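# Place bottles on ledges matching their cap colours

## Task

Put every bottle upright on the wall ledge whose label strip is the same colour as that bottle's cap, so that the bottle's entire base rests on that ledge.

## Robot and tools

Robot: two seven-joint arms, left_arm and right_arm, each ending in a two-finger gripper. One number per arm sets the finger opening, on a scale from -1 (closed) to +1 (fully open, 0.145 m between pads). Fully opening or fully closing takes at least about 0.5 s.

Frame: every position and quaternion is in the scene frame. Its origin is on the z = 0 plane, under the midpoint between the two arm bases, and 0.70 m below them. +z is up. +x is forward, the direction both arms face. +y is toward left_arm. Arm names are not image sides. Positions are in metres. Quaternions are written w first (qw, qx, qy, qz). For each gripper, +z runs along the fingers toward the tips and y is the closing direction. end_effector_position is the point between the pads when they are closed, just under 1 cm behind the tips. Closing pushes the tips about 17 mm further along +z, mostly while the pads are more than 70 mm apart. Reported poses can be a few centimetres off, more at long reach.

Row layout (used by both motion tools): 16 numbers. The first 8 are left_arm x, y, z, qw, qx, qy, qz, opening. The next 8 are the same for right_arm. Every row gives an absolute target pose for both grippers, even if only one arm moves.

Tools:
- execute_actions(actions, cameras): actions is a list of actions. Each action is a list of up to 15 rows, one per 1/30 s control step. A short action repeats its last row until 15 steps are filled. If any target is more than 0.6 m from that gripper's position at the start of the action, measured along any of the gripper's own axes, the action is rejected for both arms. A malformed action, or a first action that fails this check against the latest reported state, rejects the whole call. An empty list returns images from all cameras, the scene number, and the fields other results may omit. cameras picks views by name ("all", [] or a list).
- move(target, speed, blend, opening_speed, grip_force, blocking, cameras): the gripper follows a straight-line path from its current Hand target to the given row. target can also be a list of up to 15 rows, which share a 10 s budget. speed is in m/s, from 0.002 to 1.1, default 0.25; turning is capped at twice that in rad/s. You can give one value or one per target. blend is the corner-rounding radius in m; 0 means stop at each waypoint. opening_speed is the rate of opening change per second, 0.2 or more. grip_force is the limit per finger pad in N, 3 to 10, as one value or one per arm; it stays set until changed. blocking=false returns after about 0.5 s while the motion continues, and a new move replaces the old one.
  The path does not avoid obstacles or the other arm. The gripper lags behind the path and may overshoot the speed. A faster move, or a target further past the contact point, hits or presses harder.
  The result adds a move: line, for example done, off_target, moving, held or fault, plus any limits (paced = pose clipped, held = steps withheld). An arm not named in that line finished within 3 mm and 2 degrees of its target. Neither done nor off_target means the gripper touched nothing.
- wait(seconds 0 to 10): the arms hold their last commands, and a running move continues.
- stop(): brakes the running move.
- zoom_image(camera cam_high or cam_low, region [x0,y0,x1,y1] in pixels, at most 504 x 504): enlarges part of the latest image.
- read_manual(section): licence texts only.
- finished_scene(scene 1 or 2): ends the scene and cannot be undone. Make no further calls in that reply.

Holding things steady: the controller limits each step's orientation change to 32 degrees from the measured orientation. An action may stop short of its target; the Hand target line shows where the arm is actually heading. To keep an orientation, send the same quaternion every time rather than the drifting measured one. To keep an arm still, resend the pose from the last result before it stopped, with the opening you want. A 0 opening is an actual command. A large wrist rotation can swing the elbow.

Grasping: grip_measured is the measured opening on the -1..1 scale. To hold an object, command an opening well below grip_measured; the further below, the harder the squeeze. Force is about 10 N per pad for objects up to about 11 cm wide. Closing fast can squeeze too hard.

Result lines: the pose for each arm, Hand target, Tool commands, Joint positions (the last value is the opening in m), Joint torques (joints 3 and 4 wrap at ±28 N m), Joint velocities, and motor temperatures. Calls that run actions also list gripper positions at some control steps.

Cameras: cam_high and cam_low, both 896x504, with calibration data supplied. Expect errors of a few millimetres to centimetres.

Hazards: do not drop bottles, release them while they are moving, tip them, or knock anything off the work area; that ends the scene. Avoid hard hits on fixed or heavy objects. Keep the arms away from each other; never close one gripper on the other's fingers. Do not hold heavy loads, keep an arm stretched out, or push at unreachable poses for long. Motors heat up, and at 100 °C the arm faults and stops for 30 to 60 s. Loose objects may get brief pushes from outside. Scene 1 is a practice scene and can be skipped.

Each tool is called as a command line: name --argument value for each argument, lists and objects as JSON in quotes; but a table of rows of numbers goes row by row, as --pt "numbers of a row", without its own name.

## Session

execute_actions --actions '[]'

zoom_image --camera "cam_high" --region '[420, 200, 700, 420]'

zoom_image --camera "cam_low" --region '[320, 120, 640, 400]'

Nothing of this call was run. Scene 2 begins with your next reply.

Nothing of this call was run. Scene 2 begins with your next reply.

Nothing of this call was run. Scene 2 begins with your next reply.

execute_actions --actions '[]'

zoom_image --camera "cam_high" --region '[420, 180, 700, 420]'

zoom_image --camera "cam_low" --region '[320, 100, 640, 400]'

Scene clock: 0.00 s.
left_arm: end_effector_position=(+0.2239, +0.1828, +0.6144) grip_measured=+1.00 end_effector_quat_wxyz=(-0.319, +0.395, -0.515, +0.691) | right_arm: end_effector_position=(+0.4009, -0.1655, +0.3728) grip_measured=+1.00 end_effector_quat_wxyz=(+0.260, +0.265, +0.837, +0.401)
Joint positions: left_arm=[-1.106 0.942 0.535 2.339 -0.48 -0.199 -0.367 0.145] | right_arm=[0.583 0.619 -0.841 0.925 -1.182 -0.496 -0.047 0.145]
Joint velocities: within noise
Joint torques (N m): no reading
Motor temperatures (°C): left_arm=[21 21 22 21 21 23 21] | right_arm=[20 22 22 19 20 19 21]
Hand target: left_arm +0.2239, +0.1828, +0.6144; -0.319, +0.395, -0.515, +0.691 | right_arm +0.4009, -0.1655, +0.3728; +0.260, +0.265, +0.837, +0.401
Tool commands: left_gripper/opening=+1.0 right_gripper/opening=+1.0

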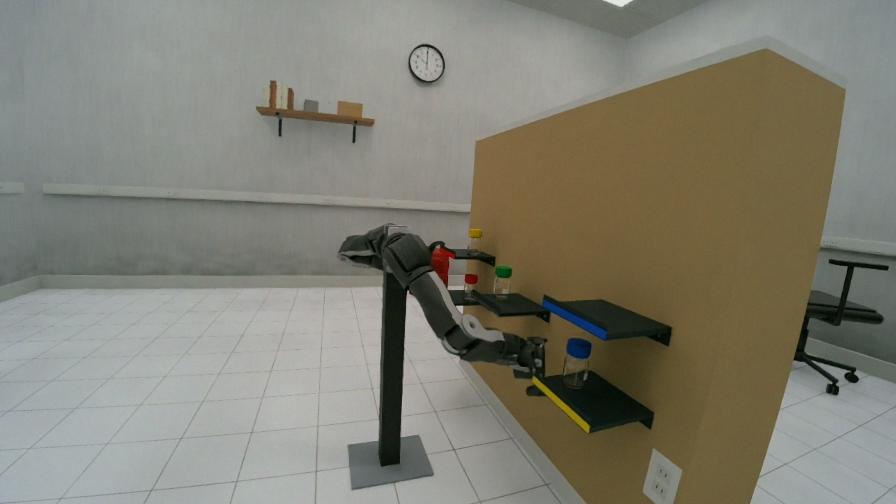

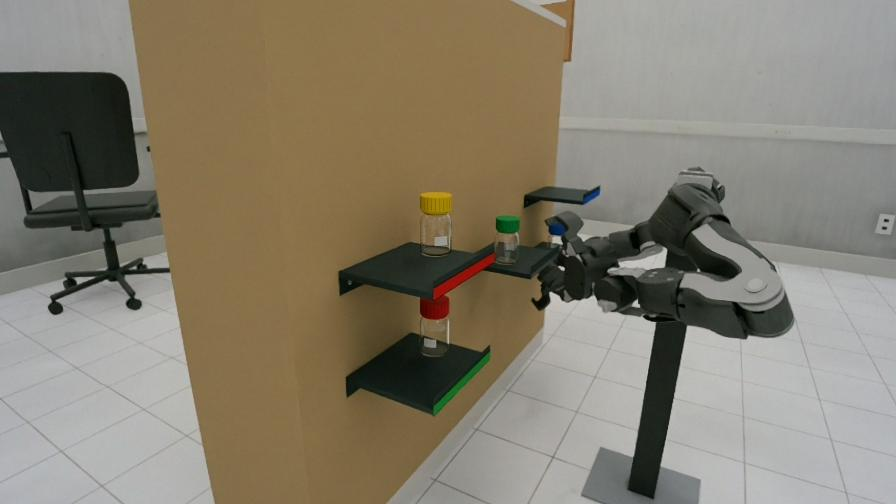

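Scaled by 1.800 from the camera's 896x504 image, which has a finer 1280x720 frame.

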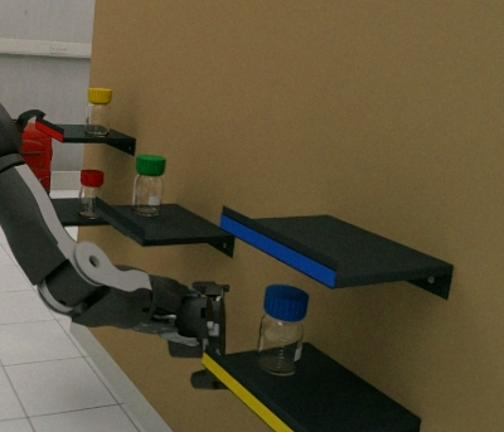

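Scaled by 1.575 from the camera's 896x504 image, which has a finer 1280x720 frame.

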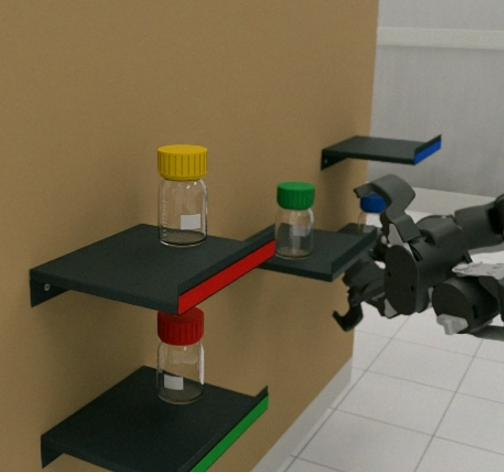

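move --pt "0.24 0.25 0.65 0 0.7071 0 0.7071 0.4 0.27 -0.22 0.42 0.260 0.265 0.837 0.401 0.4" --pt "0.28 0.314 0.707 0 0.7071 0 0.7071 0.4 0.27 -0.30 0.51 0.1228 0.6964 -0.1228 0.6964 0.4" --blend '[0.03,0]' --speed 0.5 --cameras '["all"]'

zoom_image --camera "cam_high" --region '[420, 180, 700, 420]'

zoom_image --camera "cam_low" --region '[320, 100, 640, 400]'

Scene clock: 53.97 s.
left_arm: end_effector_position=(+0.2798, +0.3147, +0.7066) grip_measured=+0.40 end_effector_quat_wxyz=(-0.002, +0.707, +0.002, +0.708) | right_arm: end_effector_position=(+0.2698, -0.2990, +0.5092) grip_measured=+0.40 end_effector_quat_wxyz=(+0.121, +0.697, -0.120, +0.697)
Joint positions: left_arm=[-1.123 1.1 1.331 2.197 1.504 0.247 -0.177 0.105] | right_arm=[-0.531 0.967 -0.168 1.986 0.722 -0.377 -0.81 0.105]
Joint torques (N m): left_arm=[1.57 3.36 3.19 0.39 0.11 -0.53 0.23] | right_arm=[1.54 4.29 3.44 3.41 -0.22 -0.2 -0.15]
Hand target: left_arm +0.2800, +0.3140, +0.7069; +0.000, +0.707, +0.000, +0.707 | right_arm +0.2700, -0.2999, +0.5100; +0.123, +0.696, -0.123, +0.696
Off the commanded pose: left_arm 0.001 m, 0 deg | right_arm 0.001 m, 0 deg.
move: done

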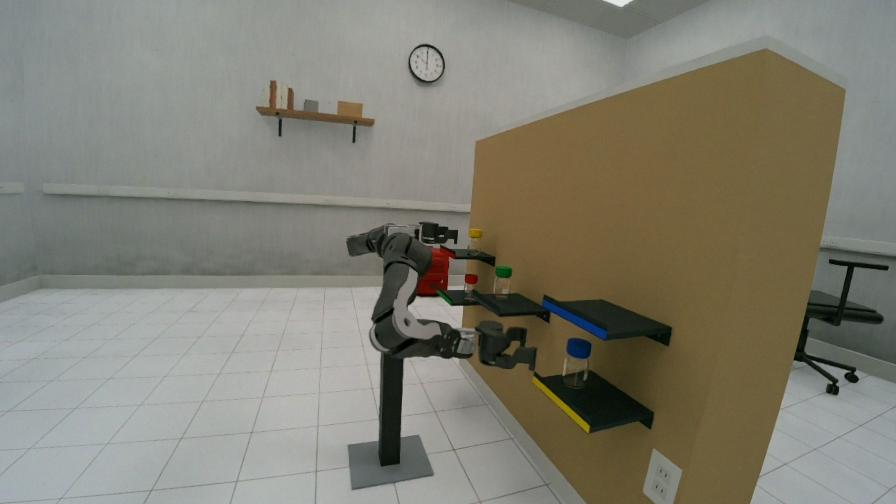

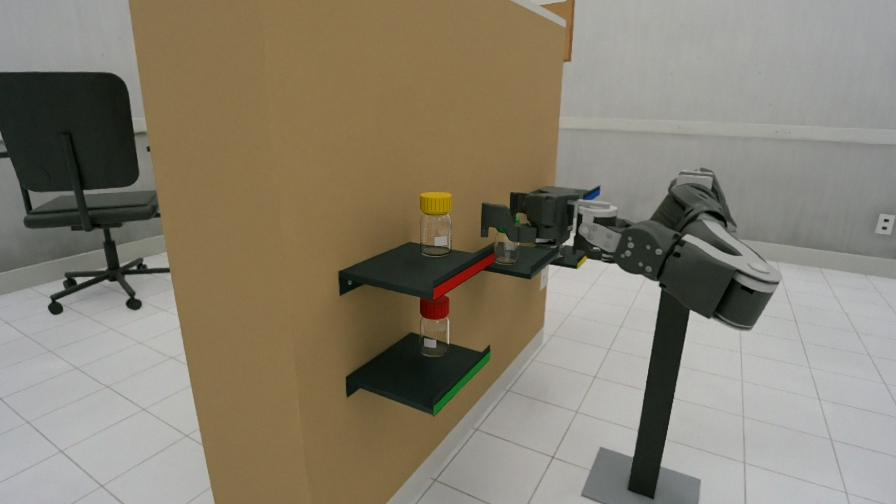

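Scaled by 1.800 from the camera's 896x504 image, which has a finer 1280x720 frame.

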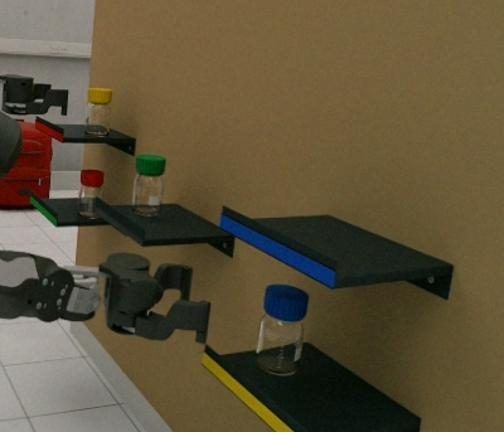

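Scaled by 1.575 from the camera's 896x504 image, which has a finer 1280x720 frame.

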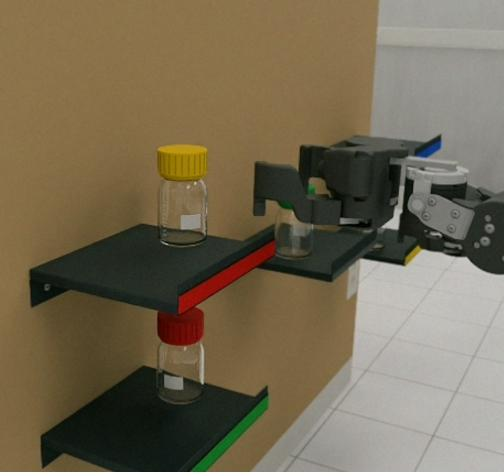

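move --pt "0.41 0.314 0.705 0 0.7071 0 0.7071 0.4 0.405 -0.351 0.510 0.1228 0.6964 -0.1228 0.6964 0.4" --pt "0.41 0.314 0.705 0 0.7071 0 0.7071 -0.8 0.405 -0.351 0.510 0.1228 0.6964 -0.1228 0.6964 -0.8" --opening_speed 1.5 --cameras '["all"]'

zoom_image --camera "cam_high" --region '[420, 180, 700, 420]'

zoom_image --camera "cam_low" --region '[320, 100, 640, 400]'

Scene clock: 64.83 s.
left_arm: end_effector_position=(+0.4101, +0.3143, +0.7086) grip_measured=-0.58 end_effector_quat_wxyz=(-0.006, +0.702, -0.004, +0.712) | right_arm: end_effector_position=(+0.4051, -0.3528, +0.5132) grip_measured=-0.53 end_effector_quat_wxyz=(+0.125, +0.693, -0.125, +0.699)
Joint positions: left_arm=[-1.407 1.748 1.427 1.659 1.584 0.004 -0.266 0.032] | right_arm=[0.283 0.834 -0.433 1.328 0.89 -0.21 -0.453 0.035]
Joint torques (N m): left_arm=[5.66 1.2 2.8 0.16 0.06 -0.58 0.18] | right_arm=[4.34 4.79 2.45 2.48 -0.11 -0.32 0.17]
Hand target: left_arm +0.4100, +0.3140, +0.7050; -0.004, +0.706, -0.005, +0.709 | right_arm +0.4050, -0.3511, +0.5100; +0.123, +0.696, -0.123, +0.696
Off the commanded pose: left_arm 0.004 m, 1 deg | right_arm 0.004 m, 1 deg.
joint sent to its limit (left arm) — joint 1 (shoulder pitch), lower limit; joint 5 (forearm roll), upper limit. The joint targets still meet the commanded pose.
move: off_target (left_arm, right_arm); target 2's new opening was sent with right_arm's hand 0.004 m and 1 deg from that target

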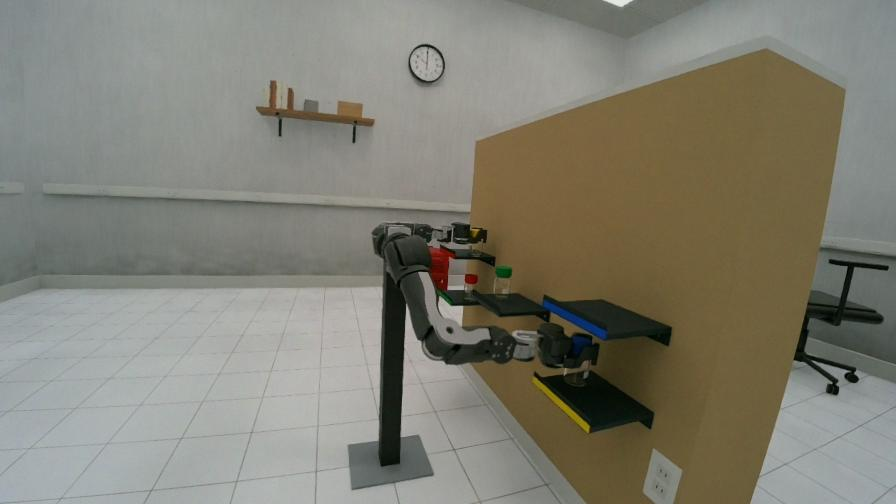

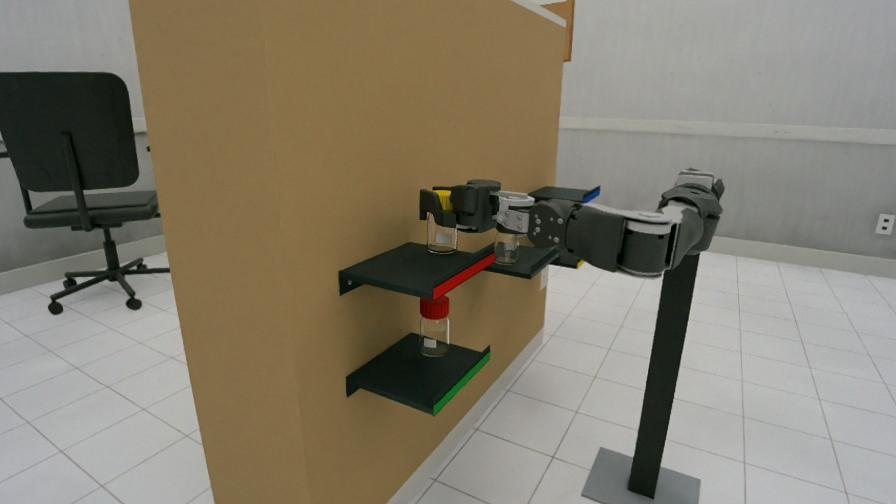

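Scaled by 1.800 from the camera's 896x504 image, which has a finer 1280x720 frame.

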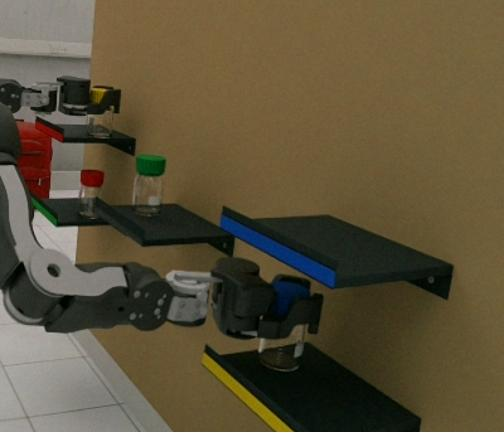

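Scaled by 1.575 from the camera's 896x504 image, which has a finer 1280x720 frame.

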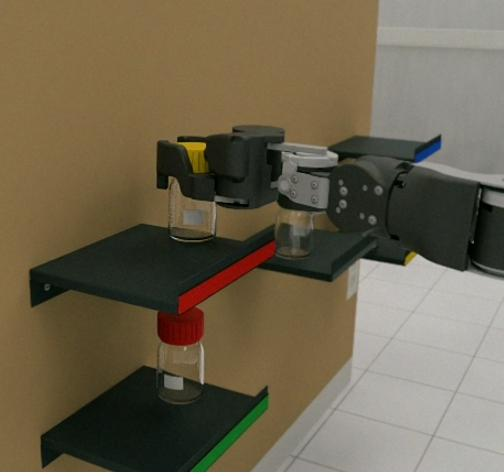

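move --pt "0.408 0.314 0.75 0 0.7071 0 0.7071 -0.8 0.403 -0.351 0.548 0.1228 0.6964 -0.1228 0.6964 -0.8" --pt "0.325 0.31 0.75 0 0.7071 0 0.7071 -0.8 0.255 -0.30 0.548 0.1228 0.6964 -0.1228 0.6964 -0.8" --pt "0.34 0.13 0.742 0.0616 0.7044 -0.0616 0.7044 -0.8 0.255 -0.38 0.745 0.1228 0.6964 -0.1228 0.6964 -0.8" --pt "0.37 -0.06 0.742 0.1349 0.6941 -0.1349 0.6941 -0.8 0.40 -0.42 0.745 0.1228 0.6964 -0.1228 0.6964 -0.8" --blend '[0.008,0.02,0.03,0]' --cameras '["all"]'

zoom_image --camera "cam_high" --region '[420, 180, 700, 420]'

zoom_image --camera "cam_low" --region '[320, 100, 640, 400]'

Scene clock: 98.27 s.
left_arm: end_effector_position=(+0.3016, +0.0388, +0.7354) grip_measured=-0.58 end_effector_quat_wxyz=(+0.275, +0.603, -0.321, +0.677) | right_arm: end_effector_position=(+0.4000, -0.4201, +0.7438) grip_measured=-0.59 end_effector_quat_wxyz=(+0.133, +0.698, -0.111, +0.695)
Joint positions: left_arm=[-1.407 2.011 1.545 2.192 1.584 0.012 -0.188 0.031] | right_arm=[-1.311 1.731 1.486 1.44 1.559 0.186 -0.369 0.031]
Joint torques (N m): left_arm=[5.45 0.65 2.26 -0.42 0.11 -0.94 -0.02] | right_arm=[4.1 2.02 5.48 0.16 -0.08 -0.59 0.07]
Hand target: left_arm +0.3020, +0.0391, +0.7349; +0.277, +0.603, -0.318, +0.677 | right_arm +0.4000, -0.4200, +0.7449; +0.131, +0.696, -0.111, +0.698
Off the commanded pose: left_arm 0.120 m, 29 deg | right_arm 0.001 m, 2 deg.
joint read past its limit (left arm) — joint 2 (shoulder roll), upper limit.
joint sent to its limit (left arm) — joint 1 (shoulder pitch), lower limit; joint 2 (shoulder roll), upper limit; joint 5 (forearm roll), upper limit. The joint targets are off in position and orientation.
joint sent to its limit (right arm) — joint 1 (shoulder pitch), lower limit; joint 5 (forearm roll), upper limit. The joint targets still meet the commanded pose.
move: off_target (left_arm)

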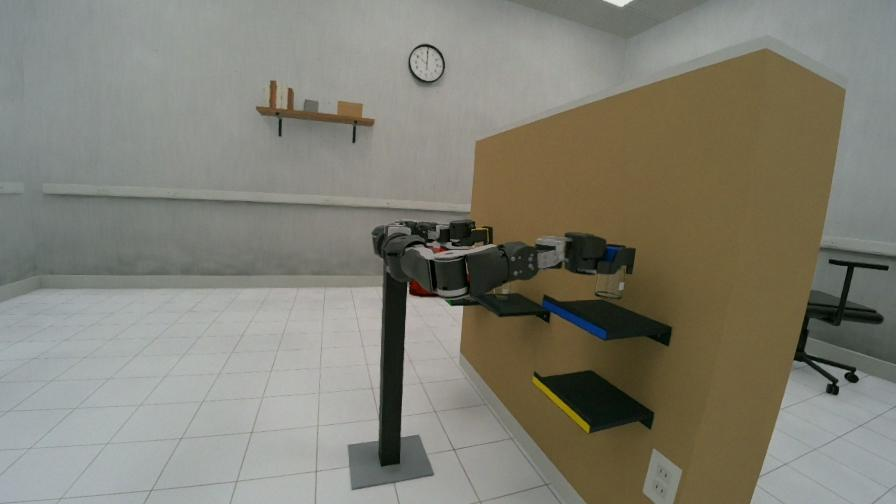

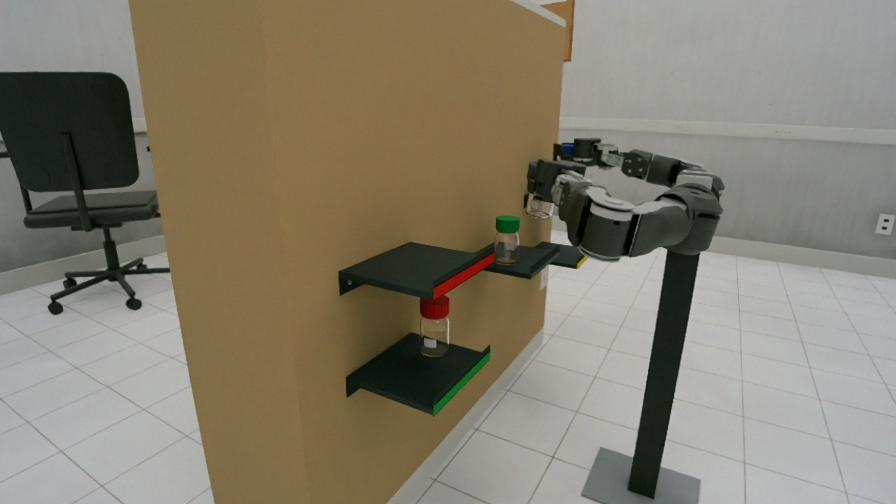

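Scaled by 1.800 from the camera's 896x504 image, which has a finer 1280x720 frame.

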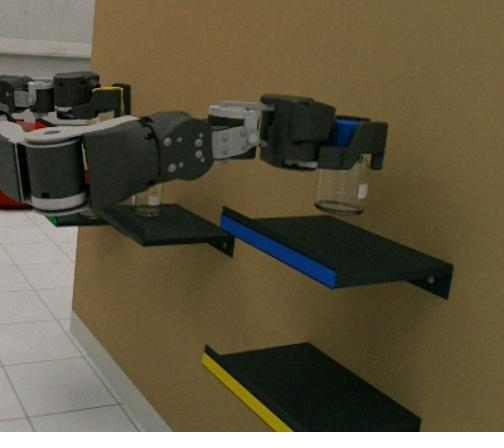

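Scaled by 1.575 from the camera's 896x504 image, which has a finer 1280x720 frame.

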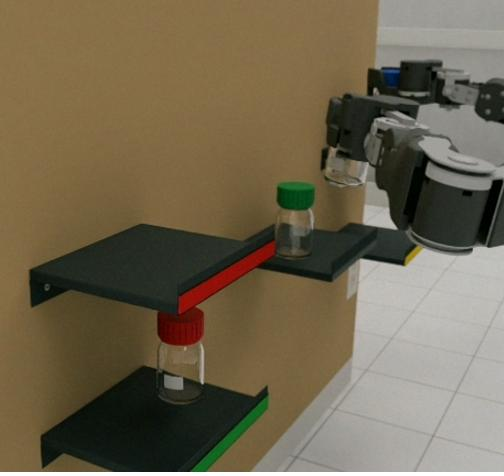

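move --pt "0.32 0.16 0.735 0 0.7071 0 0.7071 -0.8 0.402 -0.42 0.717 0.1228 0.6964 -0.1228 0.6964 -0.8" --pt "0.315 0.217 0.72 0 0.7071 0 0.7071 -0.8 0.402 -0.42 0.715 0.1228 0.6964 -0.1228 0.6964 -0.8" --pt "0.33 0.217 0.6 -0.0616 0.7044 0.0616 0.7044 -0.8 0.402 -0.42 0.715 0.1228 0.6964 -0.1228 0.6964 -0.8" --pt "0.37 0.217 0.53 -0.0616 0.7044 0.0616 0.7044 -0.8 0.402 -0.42 0.715 0.1228 0.6964 -0.1228 0.6964 -0.8" --blend '[0.01,0.01,0.02,0]' --cameras '["all"]'

Scene clock: 122.67 s.
left_arm: end_effector_position=(+0.3688, +0.2183, +0.5302) grip_measured=-0.59 end_effector_quat_wxyz=(+0.036, +0.795, -0.054, +0.604) | right_arm: end_effector_position=(+0.4022, -0.4197, +0.7161) grip_measured=-0.59 end_effector_quat_wxyz=(+0.137, +0.696, -0.104, +0.697)
Joint positions: left_arm=[-1.407 2.01 0.718 1.864 1.584 -0.46 -0.537 0.031] | right_arm=[-1.311 1.725 1.352 1.449 1.559 0.051 -0.369 0.031]
Joint torques (N m): left_arm=[6 1.12 3.51 0.39 -0.05 -0.64 0.24] | right_arm=[4.1 1.78 3.69 0.34 -0.07 -0.74 -0.04]
Hand target: left_arm +0.3693, +0.2176, +0.5307; +0.038, +0.794, -0.054, +0.605 | right_arm +0.4019, -0.4201, +0.7149; +0.137, +0.695, -0.105, +0.698
Off the commanded pose: left_arm 0.002 m, 23 deg | right_arm 0.001 m, 3 deg.
joint sent to its limit (left arm) — joint 1 (shoulder pitch), lower limit; joint 2 (shoulder roll), upper limit; joint 5 (forearm roll), upper limit. The joint targets are off in orientation, not in position.
joint sent to its limit (right arm) — joint 1 (shoulder pitch), lower limit; joint 5 (forearm roll), upper limit. The joint targets are off in orientation, not in position.
move: off_target (left_arm, right_arm)

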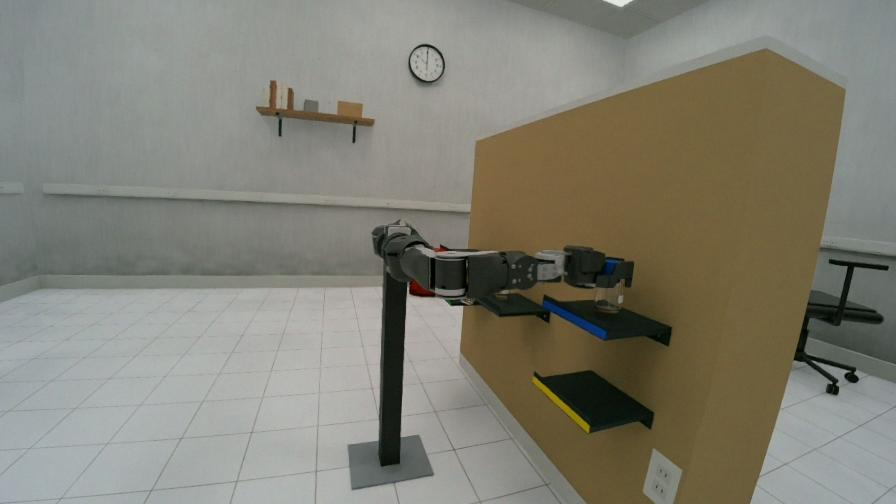

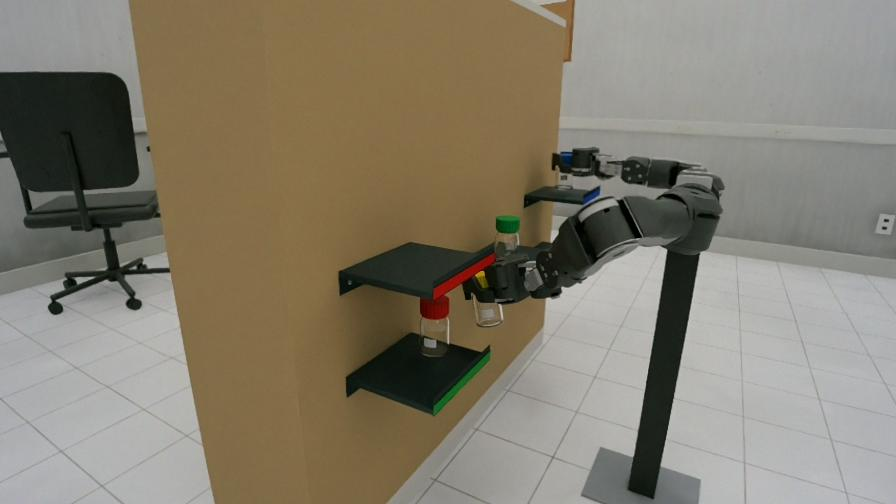

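move --pt "0.36 0.205 0.27 0 0.887 0 0.462 -0.8 0.402 -0.42 0.70 0.1228 0.6964 -0.1228 0.6964 -0.8" --pt "0.27 0.2 0.40 0 0.887 0 0.462 -0.8 0.402 -0.42 0.70 0.1228 0.6964 -0.1228 0.6964 -0.8" --pt "0.275 0.18 0.61 0 0.7071 0 0.7071 -0.8 0.402 -0.42 0.70 0.1228 0.6964 -0.1228 0.6964 -0.8" --blend '[0.01,0.03,0]' --cameras '["all"]'

zoom_image --camera "cam_high" --region '[420, 180, 700, 420]'

Scene clock: 156.57 s.
left_arm: end_effector_position=(+0.2756, +0.1798, +0.6086) grip_measured=-0.59 end_effector_quat_wxyz=(+0.007, +0.687, -0.009, +0.726) | right_arm: end_effector_position=(+0.4021, -0.4194, +0.7061) grip_measured=-0.59 end_effector_quat_wxyz=(+0.138, +0.688, -0.103, +0.705)
Joint positions: left_arm=[-1.296 1.919 0.494 2.432 0.881 -0.584 -1.36 0.031] | right_arm=[-1.31 1.724 1.287 1.453 1.559 -0.034 -0.373 0.031]
Joint torques (N m): left_arm=[3.84 1.2 2.06 2.45 -0.54 -0.34 -0.04] | right_arm=[3.92 2.07 2.24 0.35 -0.07 -0.28 -0.18]
Hand target: left_arm +0.2756, +0.1801, +0.6096; +0.007, +0.685, -0.007, +0.729 | right_arm +0.4018, -0.4200, +0.7000; +0.141, +0.694, -0.103, +0.698
Off the commanded pose: left_arm 0.002 m, 3 deg | right_arm 0.006 m, 3 deg.
joint read past its limit (left arm) — joint 4 (elbow), upper limit, where the elbow is as bent as it goes.
joint sent to its limit (left arm) — joint 4 (elbow), upper limit, where the elbow is as bent as it goes. The joint targets are off in orientation, not in position.
joint sent to its limit (right arm) — joint 1 (shoulder pitch), lower limit; joint 5 (forearm roll), upper limit. The joint targets are off in orientation, not in position.
move: off_target (left_arm, right_arm); limits=paced

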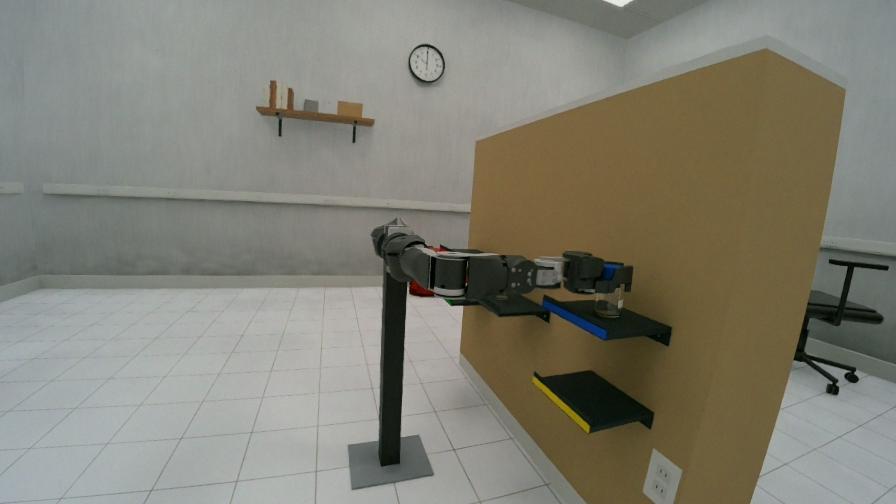

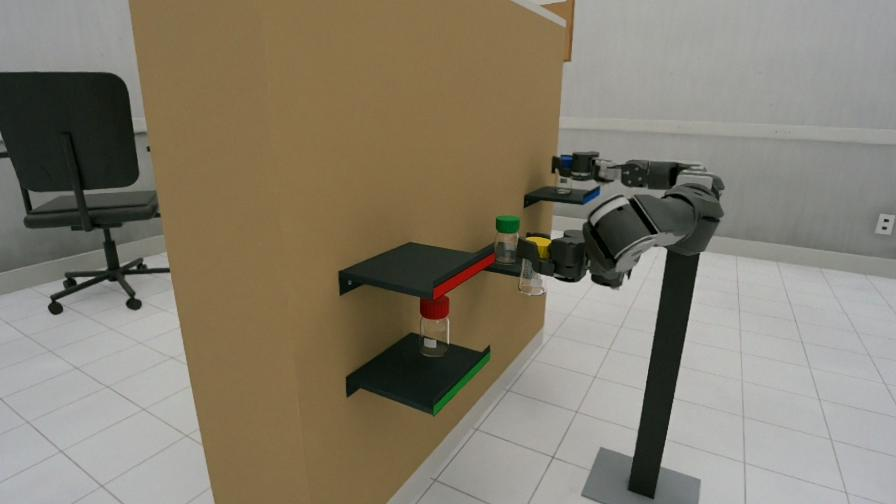

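Scaled by 1.800 from the camera's 896x504 image, which has a finer 1280x720 frame.

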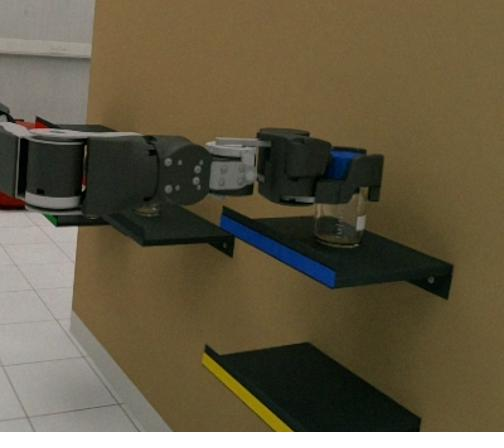

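move --pt "0.27 0.19 0.45 0 0.887 0 0.462 -0.8 0.402 -0.42 0.7045 0.138 0.688 -0.103 0.705 -0.8" --pt "0.35 0.2 0.24 0 0.9239 0 0.3827 -0.8 0.402 -0.42 0.7045 0.138 0.688 -0.103 0.705 -0.8" --blend '[0.02,0]'

move --target '[0.35,0.2,0.24,0,0.9239,0,0.3827,-0.8,0.402,-0.42,0.7045,0.138,0.688,-0.103,0.705,0.1]' --opening_speed 1

Scene clock: 173.77 s.
left_arm: end_effector_position=(+0.2660, +0.2487, +0.3941) grip_measured=-0.59 end_effector_quat_wxyz=(+0.055, +0.928, -0.205, +0.308) | right_arm: end_effector_position=(+0.4020, -0.4197, +0.7066) grip_measured=-0.59 end_effector_quat_wxyz=(+0.138, +0.687, -0.103, +0.706)
Joint positions: left_arm=[-1.407 2.011 0.37 1.747 1.584 -0.121 -0.142 0.031] | right_arm=[-1.31 1.724 1.287 1.452 1.559 -0.037 -0.373 0.031]
Joint torques (N m): left_arm=[5.02 1.12 1.29 0.58 0.13 -0.44 0.25] | right_arm=[4 1.96 3.92 -0.05 -0.06 -0.52 0.08]
Hand target: left_arm +0.2644, +0.2486, +0.3929; +0.057, +0.928, -0.204, +0.305 | right_arm +0.4020, -0.4200, +0.7044; +0.138, +0.688, -0.103, +0.705
Off the commanded pose: left_arm 0.182 m, 26 deg | right_arm 0.002 m, 0 deg.
joint read past its limit (left arm) — joint 2 (shoulder roll), upper limit.
joint sent to its limit (left arm) — joint 1 (shoulder pitch), lower limit; joint 2 (shoulder roll), upper limit; joint 5 (forearm roll), upper limit. The joint targets are off in position and orientation.
joint sent to its limit (right arm) — joint 1 (shoulder pitch), lower limit. The joint targets still meet the commanded pose.
move: off_target (left_arm)

Scene clock: 175.00 s.
left_arm: end_effector_position=(+0.2654, +0.2485, +0.3936) grip_measured=-0.59 end_effector_quat_wxyz=(+0.057, +0.928, -0.206, +0.305) | right_arm: end_effector_position=(+0.4020, -0.4201, +0.7064) grip_measured=+0.10 end_effector_quat_wxyz=(+0.139, +0.687, -0.104, +0.706)
Joint positions: left_arm=[-1.407 2.011 0.37 1.745 1.584 -0.117 -0.133 0.031] | right_arm=[-1.31 1.724 1.287 1.451 1.559 -0.038 -0.373 0.083]
Joint torques (N m): left_arm=[5.05 1.12 1.35 1.06 0.13 -0.57 -0.02] | right_arm=[4.15 2.07 3.88 0.2 -0.07 -0.52 0.04]
Hand target: left_arm +0.2646, +0.2488, +0.3930; +0.057, +0.928, -0.204, +0.305 | right_arm +0.4020, -0.4200, +0.7044; +0.138, +0.688, -0.103, +0.705
Off the commanded pose: left_arm 0.182 m, 26 deg | right_arm 0.002 m, 0 deg.
joint read past its limit (left arm) — joint 2 (shoulder roll), upper limit.
joint sent to its limit (left arm) — joint 1 (shoulder pitch), lower limit; joint 2 (shoulder roll), upper limit; joint 5 (forearm roll), upper limit. The joint targets are off in position and orientation.
joint sent to its limit (right arm) — joint 1 (shoulder pitch), lower limit. The joint targets still meet the commanded pose.
move: off_target (left_arm)

move --pt "0.27 0.30 0.36 0 0.9239 0 0.3827 -0.8 0.275 -0.378 0.7055 0.138 0.688 -0.103 0.705 0.1" --pt "0.295 0.41 0.325 0 0.9239 0 0.3827 -0.8 0.26 -0.372 0.7055 0.138 0.688 -0.103 0.705 0.1" --blend '[0.02,0]' --cameras '["all"]'

Scene clock: 205.87 s.
left_arm: end_effector_position=(+0.2667, +0.4025, +0.3821) grip_measured=-0.59 end_effector_quat_wxyz=(-0.101, +0.946, -0.177, +0.254) | right_arm: end_effector_position=(+0.2602, -0.3724, +0.7043) grip_measured=+0.10 end_effector_quat_wxyz=(+0.137, +0.688, -0.106, +0.704)
Joint positions: left_arm=[-1.407 1.981 0.227 1.32 1.586 -0.083 0.008 0.031] | right_arm=[-1.246 1.046 1.388 2.213 1.451 0.168 -0.464 0.083]
Joint torques (N m): left_arm=[5.02 1.52 0.96 -0.83 0.14 -0.28 0.07] | right_arm=[0.67 1.94 4.96 0.75 -0.2 -0.3 0.15]
Hand target: left_arm +0.2650, +0.4018, +0.3808; -0.099, +0.947, -0.177, +0.251 | right_arm +0.2600, -0.3720, +0.7054; +0.138, +0.688, -0.103, +0.705
Off the commanded pose: left_arm 0.064 m, 28 deg | right_arm 0.001 m, 0 deg.
joint sent to its limit (left arm) — joint 1 (shoulder pitch), lower limit; joint 5 (forearm roll), upper limit. The joint targets are off in position and orientation.
move: off_target (left_arm)

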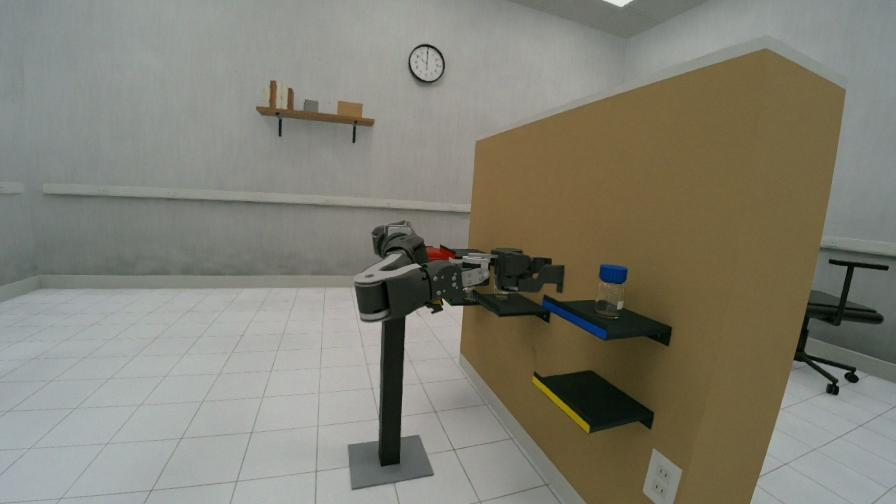

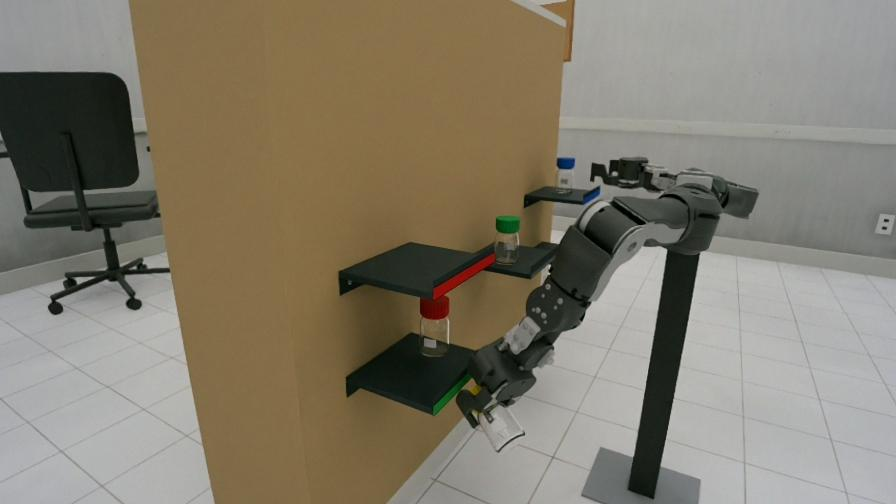

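move --pt "0.22 0.46 0.27 -0.298 0.9345 -0.06 0.1875 -0.8 0.26 -0.372 0.7055 0.138 0.688 -0.103 0.705 0.1" --pt "0.21 0.40 0.24 -0.298 0.9345 -0.06 0.1875 -0.8 0.26 -0.372 0.7055 0.138 0.688 -0.103 0.705 0.1" --blend '[0.02,0]'

Scene clock: 222.93 s.
left_arm: end_effector_position=(+0.1814, +0.3878, +0.3479) grip_measured=-0.59 end_effector_quat_wxyz=(-0.108, +0.969, -0.176, +0.138) | right_arm: end_effector_position=(+0.2602, -0.3724, +0.7043) grip_measured=+0.10 end_effector_quat_wxyz=(+0.137, +0.688, -0.106, +0.704)
Joint positions: left_arm=[-1.407 1.967 0.052 1.526 1.586 -0.028 -0.162 0.031] | right_arm=[-1.246 1.046 1.388 2.213 1.451 0.168 -0.464 0.083]
Joint torques (N m): left_arm=[3.84 1.75 0.36 -0.54 0.1 -0.26 -0.15] | right_arm=[0.73 1.86 4.93 0.73 -0.21 -0.27 0.12]
Hand target: left_arm +0.1813, +0.3889, +0.3477; -0.111, +0.968, -0.177, +0.138 | right_arm +0.2600, -0.3720, +0.7055; +0.138, +0.688, -0.103, +0.705
Off the commanded pose: left_arm 0.112 m, 26 deg | right_arm 0.001 m, 0 deg.
joint sent to its limit (left arm) — joint 1 (shoulder pitch), lower limit; joint 5 (forearm roll), upper limit. The joint targets are off in position and orientation.
move: off_target (left_arm)

move --pt "0.20 0.42 0.34 -0.167 0.70 -0.692 0.053 -0.8 0.26 -0.372 0.7055 0.138 0.688 -0.103 0.705 0.1" --pt "0.22 0.455 0.27 -0.352 0.779 -0.519 0.013 -0.8 0.26 -0.372 0.7055 0.138 0.688 -0.103 0.705 0.1" --pt "0.22 0.455 0.265 -0.298 0.9345 -0.06 0.1875 -0.8 0.26 -0.372 0.7055 0.138 0.688 -0.103 0.705 0.1" --blend '[0.0,0,0]' --speed 0.4

Scene clock: 253.53 s.
left_arm: end_effector_position=(+0.1920, +0.4333, +0.3579) grip_measured=-0.59 end_effector_quat_wxyz=(-0.166, +0.962, -0.160, +0.148) | right_arm: end_effector_position=(+0.2602, -0.3724, +0.7043) grip_measured=+0.10 end_effector_quat_wxyz=(+0.137, +0.688, -0.106, +0.704)
Joint positions: left_arm=[-1.407 1.946 0.054 1.399 1.585 -0.025 -0.156 0.031] | right_arm=[-1.246 1.046 1.388 2.213 1.451 0.168 -0.464 0.083]
Joint torques (N m): left_arm=[3.89 1.25 0.77 -1.42 0.13 -0.21 0.03] | right_arm=[0.59 1.73 4.98 0.77 -0.21 -0.27 0.16]
Hand target: left_arm +0.1914, +0.4336, +0.3575; -0.166, +0.962, -0.159, +0.148 | right_arm +0.2600, -0.3720, +0.7055; +0.138, +0.688, -0.103, +0.705
Off the commanded pose: left_arm 0.099 m, 20 deg | right_arm 0.001 m, 0 deg.
joint sent to its limit (left arm) — joint 1 (shoulder pitch), lower limit; joint 5 (forearm roll), upper limit. The joint targets are off in position and orientation.
move: off_target (left_arm)

move --pt "0.20 0.42 0.34 -0.167 0.70 -0.692 0.053 -0.8 0.26 -0.372 0.7055 0.138 0.688 -0.103 0.705 0.1" --pt "0.22 0.455 0.265 -0.352 0.779 -0.519 0.013 -0.8 0.26 -0.372 0.7055 0.138 0.688 -0.103 0.705 0.1" --blend '[0.0,0]' --speed 0.5 --cameras '["cam_low"]'

Scene clock: 262.07 s.
left_arm: end_effector_position=(+0.1929, +0.4311, +0.3576) grip_measured=-0.59 end_effector_quat_wxyz=(-0.210, +0.806, -0.551, +0.044) | right_arm: end_effector_position=(+0.2602, -0.3724, +0.7043) grip_measured=+0.10 end_effector_quat_wxyz=(+0.137, +0.688, -0.106, +0.704)
Joint positions: left_arm=[-1.407 2.009 0.015 1.412 0.79 0.123 -0.124 0.031] | right_arm=[-1.246 1.046 1.388 2.213 1.451 0.168 -0.464 0.083]
Joint torques (N m): left_arm=[4.15 1.96 -0.1 -1.51 0.11 0.18 -0.26] | right_arm=[0.75 1.86 4.85 0.7 -0.22 -0.27 0.16]
Hand target: left_arm +0.1930, +0.4330, +0.3579; -0.215, +0.805, -0.551, +0.043 | right_arm +0.2600, -0.3720, +0.7055; +0.138, +0.688, -0.103, +0.705
Off the commanded pose: left_arm 0.099 m, 17 deg | right_arm 0.001 m, 0 deg.
joint sent to its limit (left arm) — joint 1 (shoulder pitch), lower limit; joint 2 (shoulder roll), upper limit. The joint targets are off in position and orientation.
move: off_target (left_arm)
Images, in order (width x height): cam_low 896x504.

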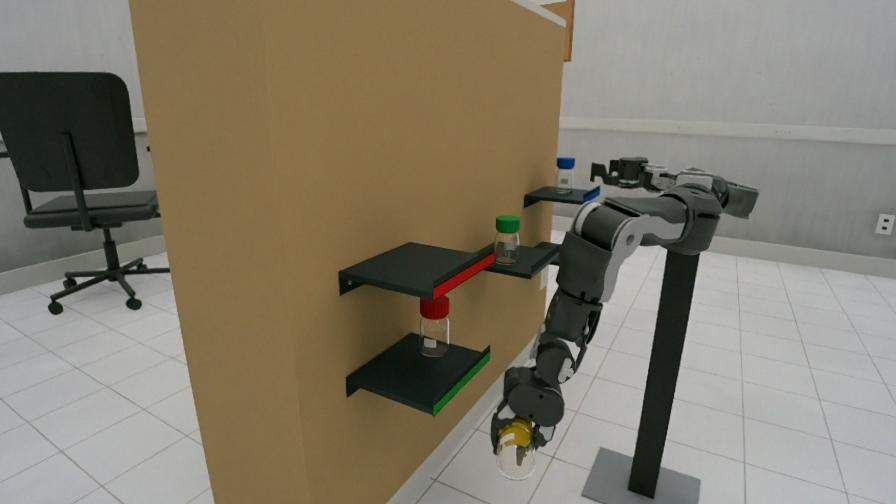

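move --target '[0.31,0.21,0.225,-0.146,0.828,-0.478,0.253,-0.8,0.26,-0.372,0.7055,0.138,0.688,-0.103,0.705,0.1]' --speed 0.4

Scene clock: 276.87 s.
left_arm: end_effector_position=(+0.2395, +0.2535, +0.3794) grip_measured=-0.59 end_effector_quat_wxyz=(-0.039, +0.824, -0.508, +0.247) | right_arm: end_effector_position=(+0.2602, -0.3724, +0.7043) grip_measured=+0.10 end_effector_quat_wxyz=(+0.137, +0.688, -0.106, +0.704)
Joint positions: left_arm=[-1.407 2.012 0.328 1.781 0.933 0.078 -0.154 0.031] | right_arm=[-1.246 1.046 1.388 2.213 1.451 0.168 -0.464 0.083]
Joint torques (N m): left_arm=[4.76 0.99 1.78 0.91 0.11 -0.32 -0.22] | right_arm=[0.57 1.81 4.89 0.91 -0.21 -0.29 0.14]
Hand target: left_arm +0.2401, +0.2538, +0.3795; -0.041, +0.825, -0.506, +0.249 | right_arm +0.2600, -0.3720, +0.7055; +0.138, +0.688, -0.103, +0.705
Off the commanded pose: left_arm 0.175 m, 13 deg | right_arm 0.001 m, 0 deg.
joint read past its limit (left arm) — joint 2 (shoulder roll), upper limit.
joint sent to its limit (left arm) — joint 1 (shoulder pitch), lower limit; joint 2 (shoulder roll), upper limit. The joint targets are off in position and orientation.
move: off_target (left_arm)

move --pt "0.20 0.32 0.56 -0.5 0.5 -0.5 0.5 -0.8 0.26 -0.372 0.7055 0.138 0.688 -0.103 0.705 0.1" --pt "0.224 0.183 0.614 -0.319 0.395 -0.515 0.691 -0.8 0.26 -0.372 0.7055 0.138 0.688 -0.103 0.705 0.1" --speed 0.5 --cameras '["cam_low"]'

Scene clock: 327.90 s.
left_arm: end_effector_position=(+0.2242, +0.1833, +0.6124) grip_measured=-0.59 end_effector_quat_wxyz=(-0.318, +0.396, -0.518, +0.689) | right_arm: end_effector_position=(+0.2602, -0.3724, +0.7043) grip_measured=+0.10 end_effector_quat_wxyz=(+0.137, +0.688, -0.106, +0.704)
Joint positions: left_arm=[-1.28 1.087 0.607 2.334 -0.436 -0.126 -0.518 0.031] | right_arm=[-1.246 1.046 1.388 2.213 1.451 0.168 -0.464 0.083]
Joint torques (N m): left_arm=[1.25 1.44 1.29 3.93 0.14 -0.09 -0.56] | right_arm=[0.75 1.91 4.94 0.7 -0.21 -0.27 0.19]
Hand target: left_arm +0.2240, +0.1830, +0.6140; -0.319, +0.395, -0.515, +0.691 | right_arm +0.2600, -0.3720, +0.7055; +0.138, +0.688, -0.103, +0.705
Off the commanded pose: left_arm 0.002 m, 0 deg | right_arm 0.001 m, 0 deg.
move: done
Images, in order (width x height): cam_low 896x504.

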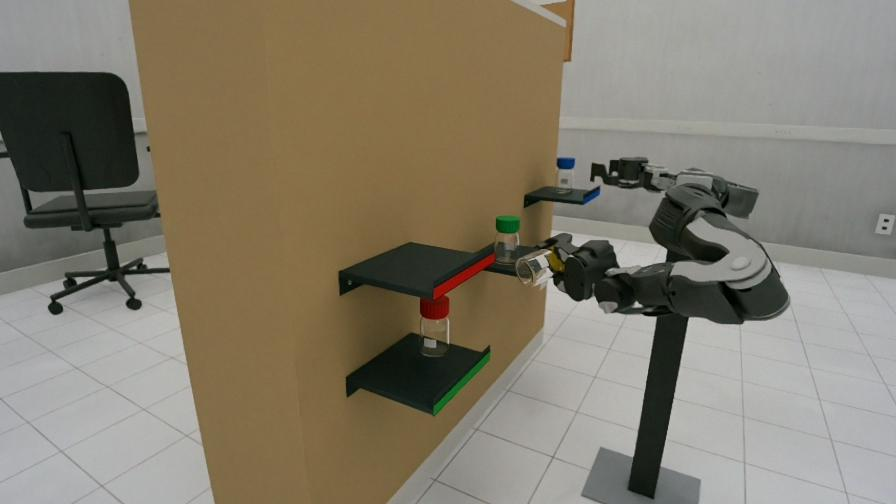

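move --pt "0.23 0.20 0.45 -0.207 0.676 -0.676 0.207 -0.8 0.26 -0.372 0.7055 0.138 0.688 -0.103 0.705 0.1" --pt "0.31 0.20 0.24 -0.207 0.676 -0.676 0.207 -0.8 0.26 -0.372 0.7055 0.138 0.688 -0.103 0.705 0.1" --speed 0.5 --blend '[0.02,0]' --cameras '["cam_low"]'

Scene clock: 341.30 s.
left_arm: end_effector_position=(+0.2435, +0.2446, +0.3843) grip_measured=-0.59 end_effector_quat_wxyz=(-0.098, +0.663, -0.703, +0.238) | right_arm: end_effector_position=(+0.2602, -0.3724, +0.7043) grip_measured=+0.10 end_effector_quat_wxyz=(+0.137, +0.688, -0.106, +0.704)
Joint positions: left_arm=[-1.407 2.01 0.357 1.801 0.413 0.153 -0.084 0.031] | right_arm=[-1.246 1.046 1.388 2.213 1.451 0.168 -0.464 0.083]
Joint torques (N m): left_arm=[4.76 1.23 1.06 0.65 -0.01 -0.22 -0.21] | right_arm=[0.78 1.91 4.94 0.73 -0.2 -0.27 0.14]
Hand target: left_arm +0.2428, +0.2451, +0.3835; -0.098, +0.662, -0.704, +0.238 | right_arm +0.2600, -0.3720, +0.7055; +0.138, +0.688, -0.103, +0.705
Off the commanded pose: left_arm 0.165 m, 13 deg | right_arm 0.001 m, 0 deg.
joint sent to its limit (left arm) — joint 1 (shoulder pitch), lower limit; joint 2 (shoulder roll), upper limit. The joint targets are off in position and orientation.
move: off_target (left_arm)
Images, in order (width x height): cam_low 896x504.

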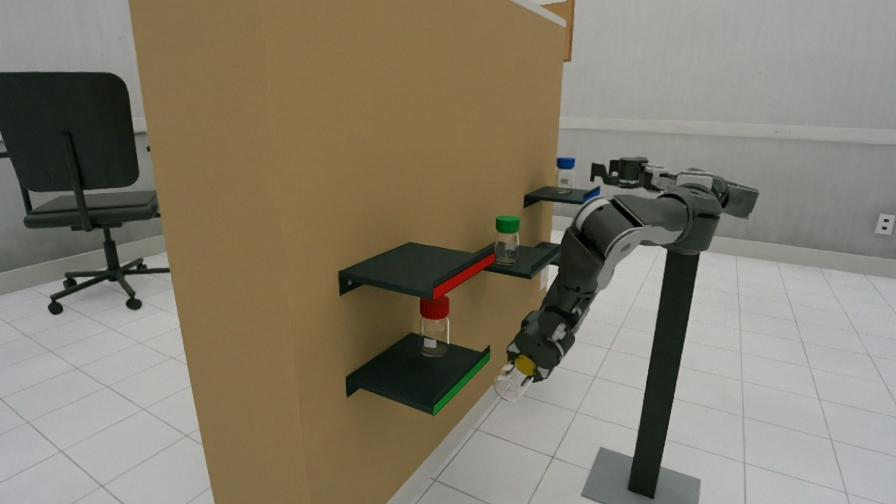

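move --pt "0.20 0.30 0.54 -0.5 0.5 -0.5 0.5 -0.8 0.26 -0.372 0.7055 0.138 0.688 -0.103 0.705 0.1" --pt "0.20 0.25 0.59 -0.4 0.46 -0.51 0.61 -0.8 0.26 -0.372 0.7055 0.138 0.688 -0.103 0.705 0.1" --pt "0.20 0.38 0.52 -0.183 0.683 0.183 0.683 -0.8 0.26 -0.372 0.7055 0.138 0.688 -0.103 0.705 0.1" --speed 0.5 --blend '[0.02,0,0]'

move --target '[0.30,0.54,0.48,-0.2706,0.6533,0.2706,0.6533,-0.8,0.26,-0.372,0.7055,0.138,0.688,-0.103,0.705,0.1]' --speed 0.4 --cameras '["cam_low"]'

Scene clock: 370.93 s.
left_arm: end_effector_position=(+0.1992, +0.3792, +0.5186) grip_measured=-0.59 end_effector_quat_wxyz=(-0.183, +0.685, +0.186, +0.681) | right_arm: end_effector_position=(+0.2602, -0.3724, +0.7043) grip_measured=+0.10 end_effector_quat_wxyz=(+0.137, +0.688, -0.106, +0.704)
Joint positions: left_arm=[-0.965 0.655 0.428 2.003 0.787 -0.362 -0.478 0.031] | right_arm=[-1.246 1.046 1.388 2.213 1.451 0.168 -0.464 0.083]
Joint torques (N m): left_arm=[-0.36 3.81 2.71 3.15 -0.14 -0.74 0.22] | right_arm=[0.7 1.96 4.86 0.79 -0.23 -0.29 0.14]
Hand target: left_arm +0.2000, +0.3800, +0.5200; -0.183, +0.683, +0.183, +0.683 | right_arm +0.2600, -0.3720, +0.7055; +0.138, +0.688, -0.103, +0.705
Off the commanded pose: left_arm 0.002 m, 0 deg | right_arm 0.001 m, 0 deg.
move: done

Scene clock: 372.13 s.
left_arm: end_effector_position=(+0.2776, +0.5415, +0.4724) grip_measured=-0.59 end_effector_quat_wxyz=(-0.289, +0.643, +0.272, +0.655) | right_arm: end_effector_position=(+0.2602, -0.3724, +0.7043) grip_measured=+0.10 end_effector_quat_wxyz=(+0.137, +0.688, -0.106, +0.704)
Joint positions: left_arm=[-0.032 0.896 -0.034 0.929 1.008 -0.454 -0.306 0.031] | right_arm=[-1.246 1.046 1.388 2.213 1.451 0.168 -0.464 0.083]
Joint torques (N m): left_arm=[19.71 9.8 1.09 4.08 -0.22 1.93 0.67] | right_arm=[0.67 1.89 5.01 0.85 -0.22 -0.29 0.15]
Hand target: left_arm +0.2969, +0.5379, +0.4818; -0.271, +0.653, +0.270, +0.654 | right_arm +0.2600, -0.3720, +0.7055; +0.138, +0.688, -0.103, +0.705
Off the commanded pose: left_arm 0.024 m, 2 deg | right_arm 0.001 m, 0 deg.
move: off_target (left_arm)
Images, in order (width x height): cam_low 896x504.

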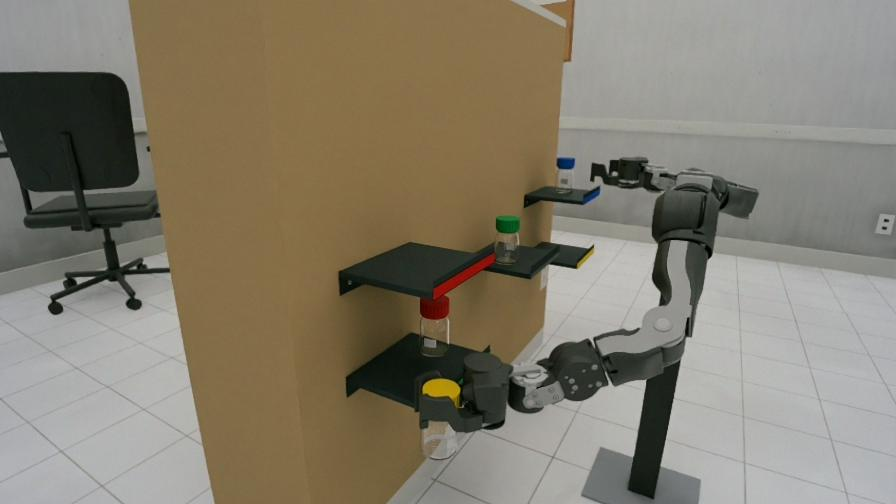

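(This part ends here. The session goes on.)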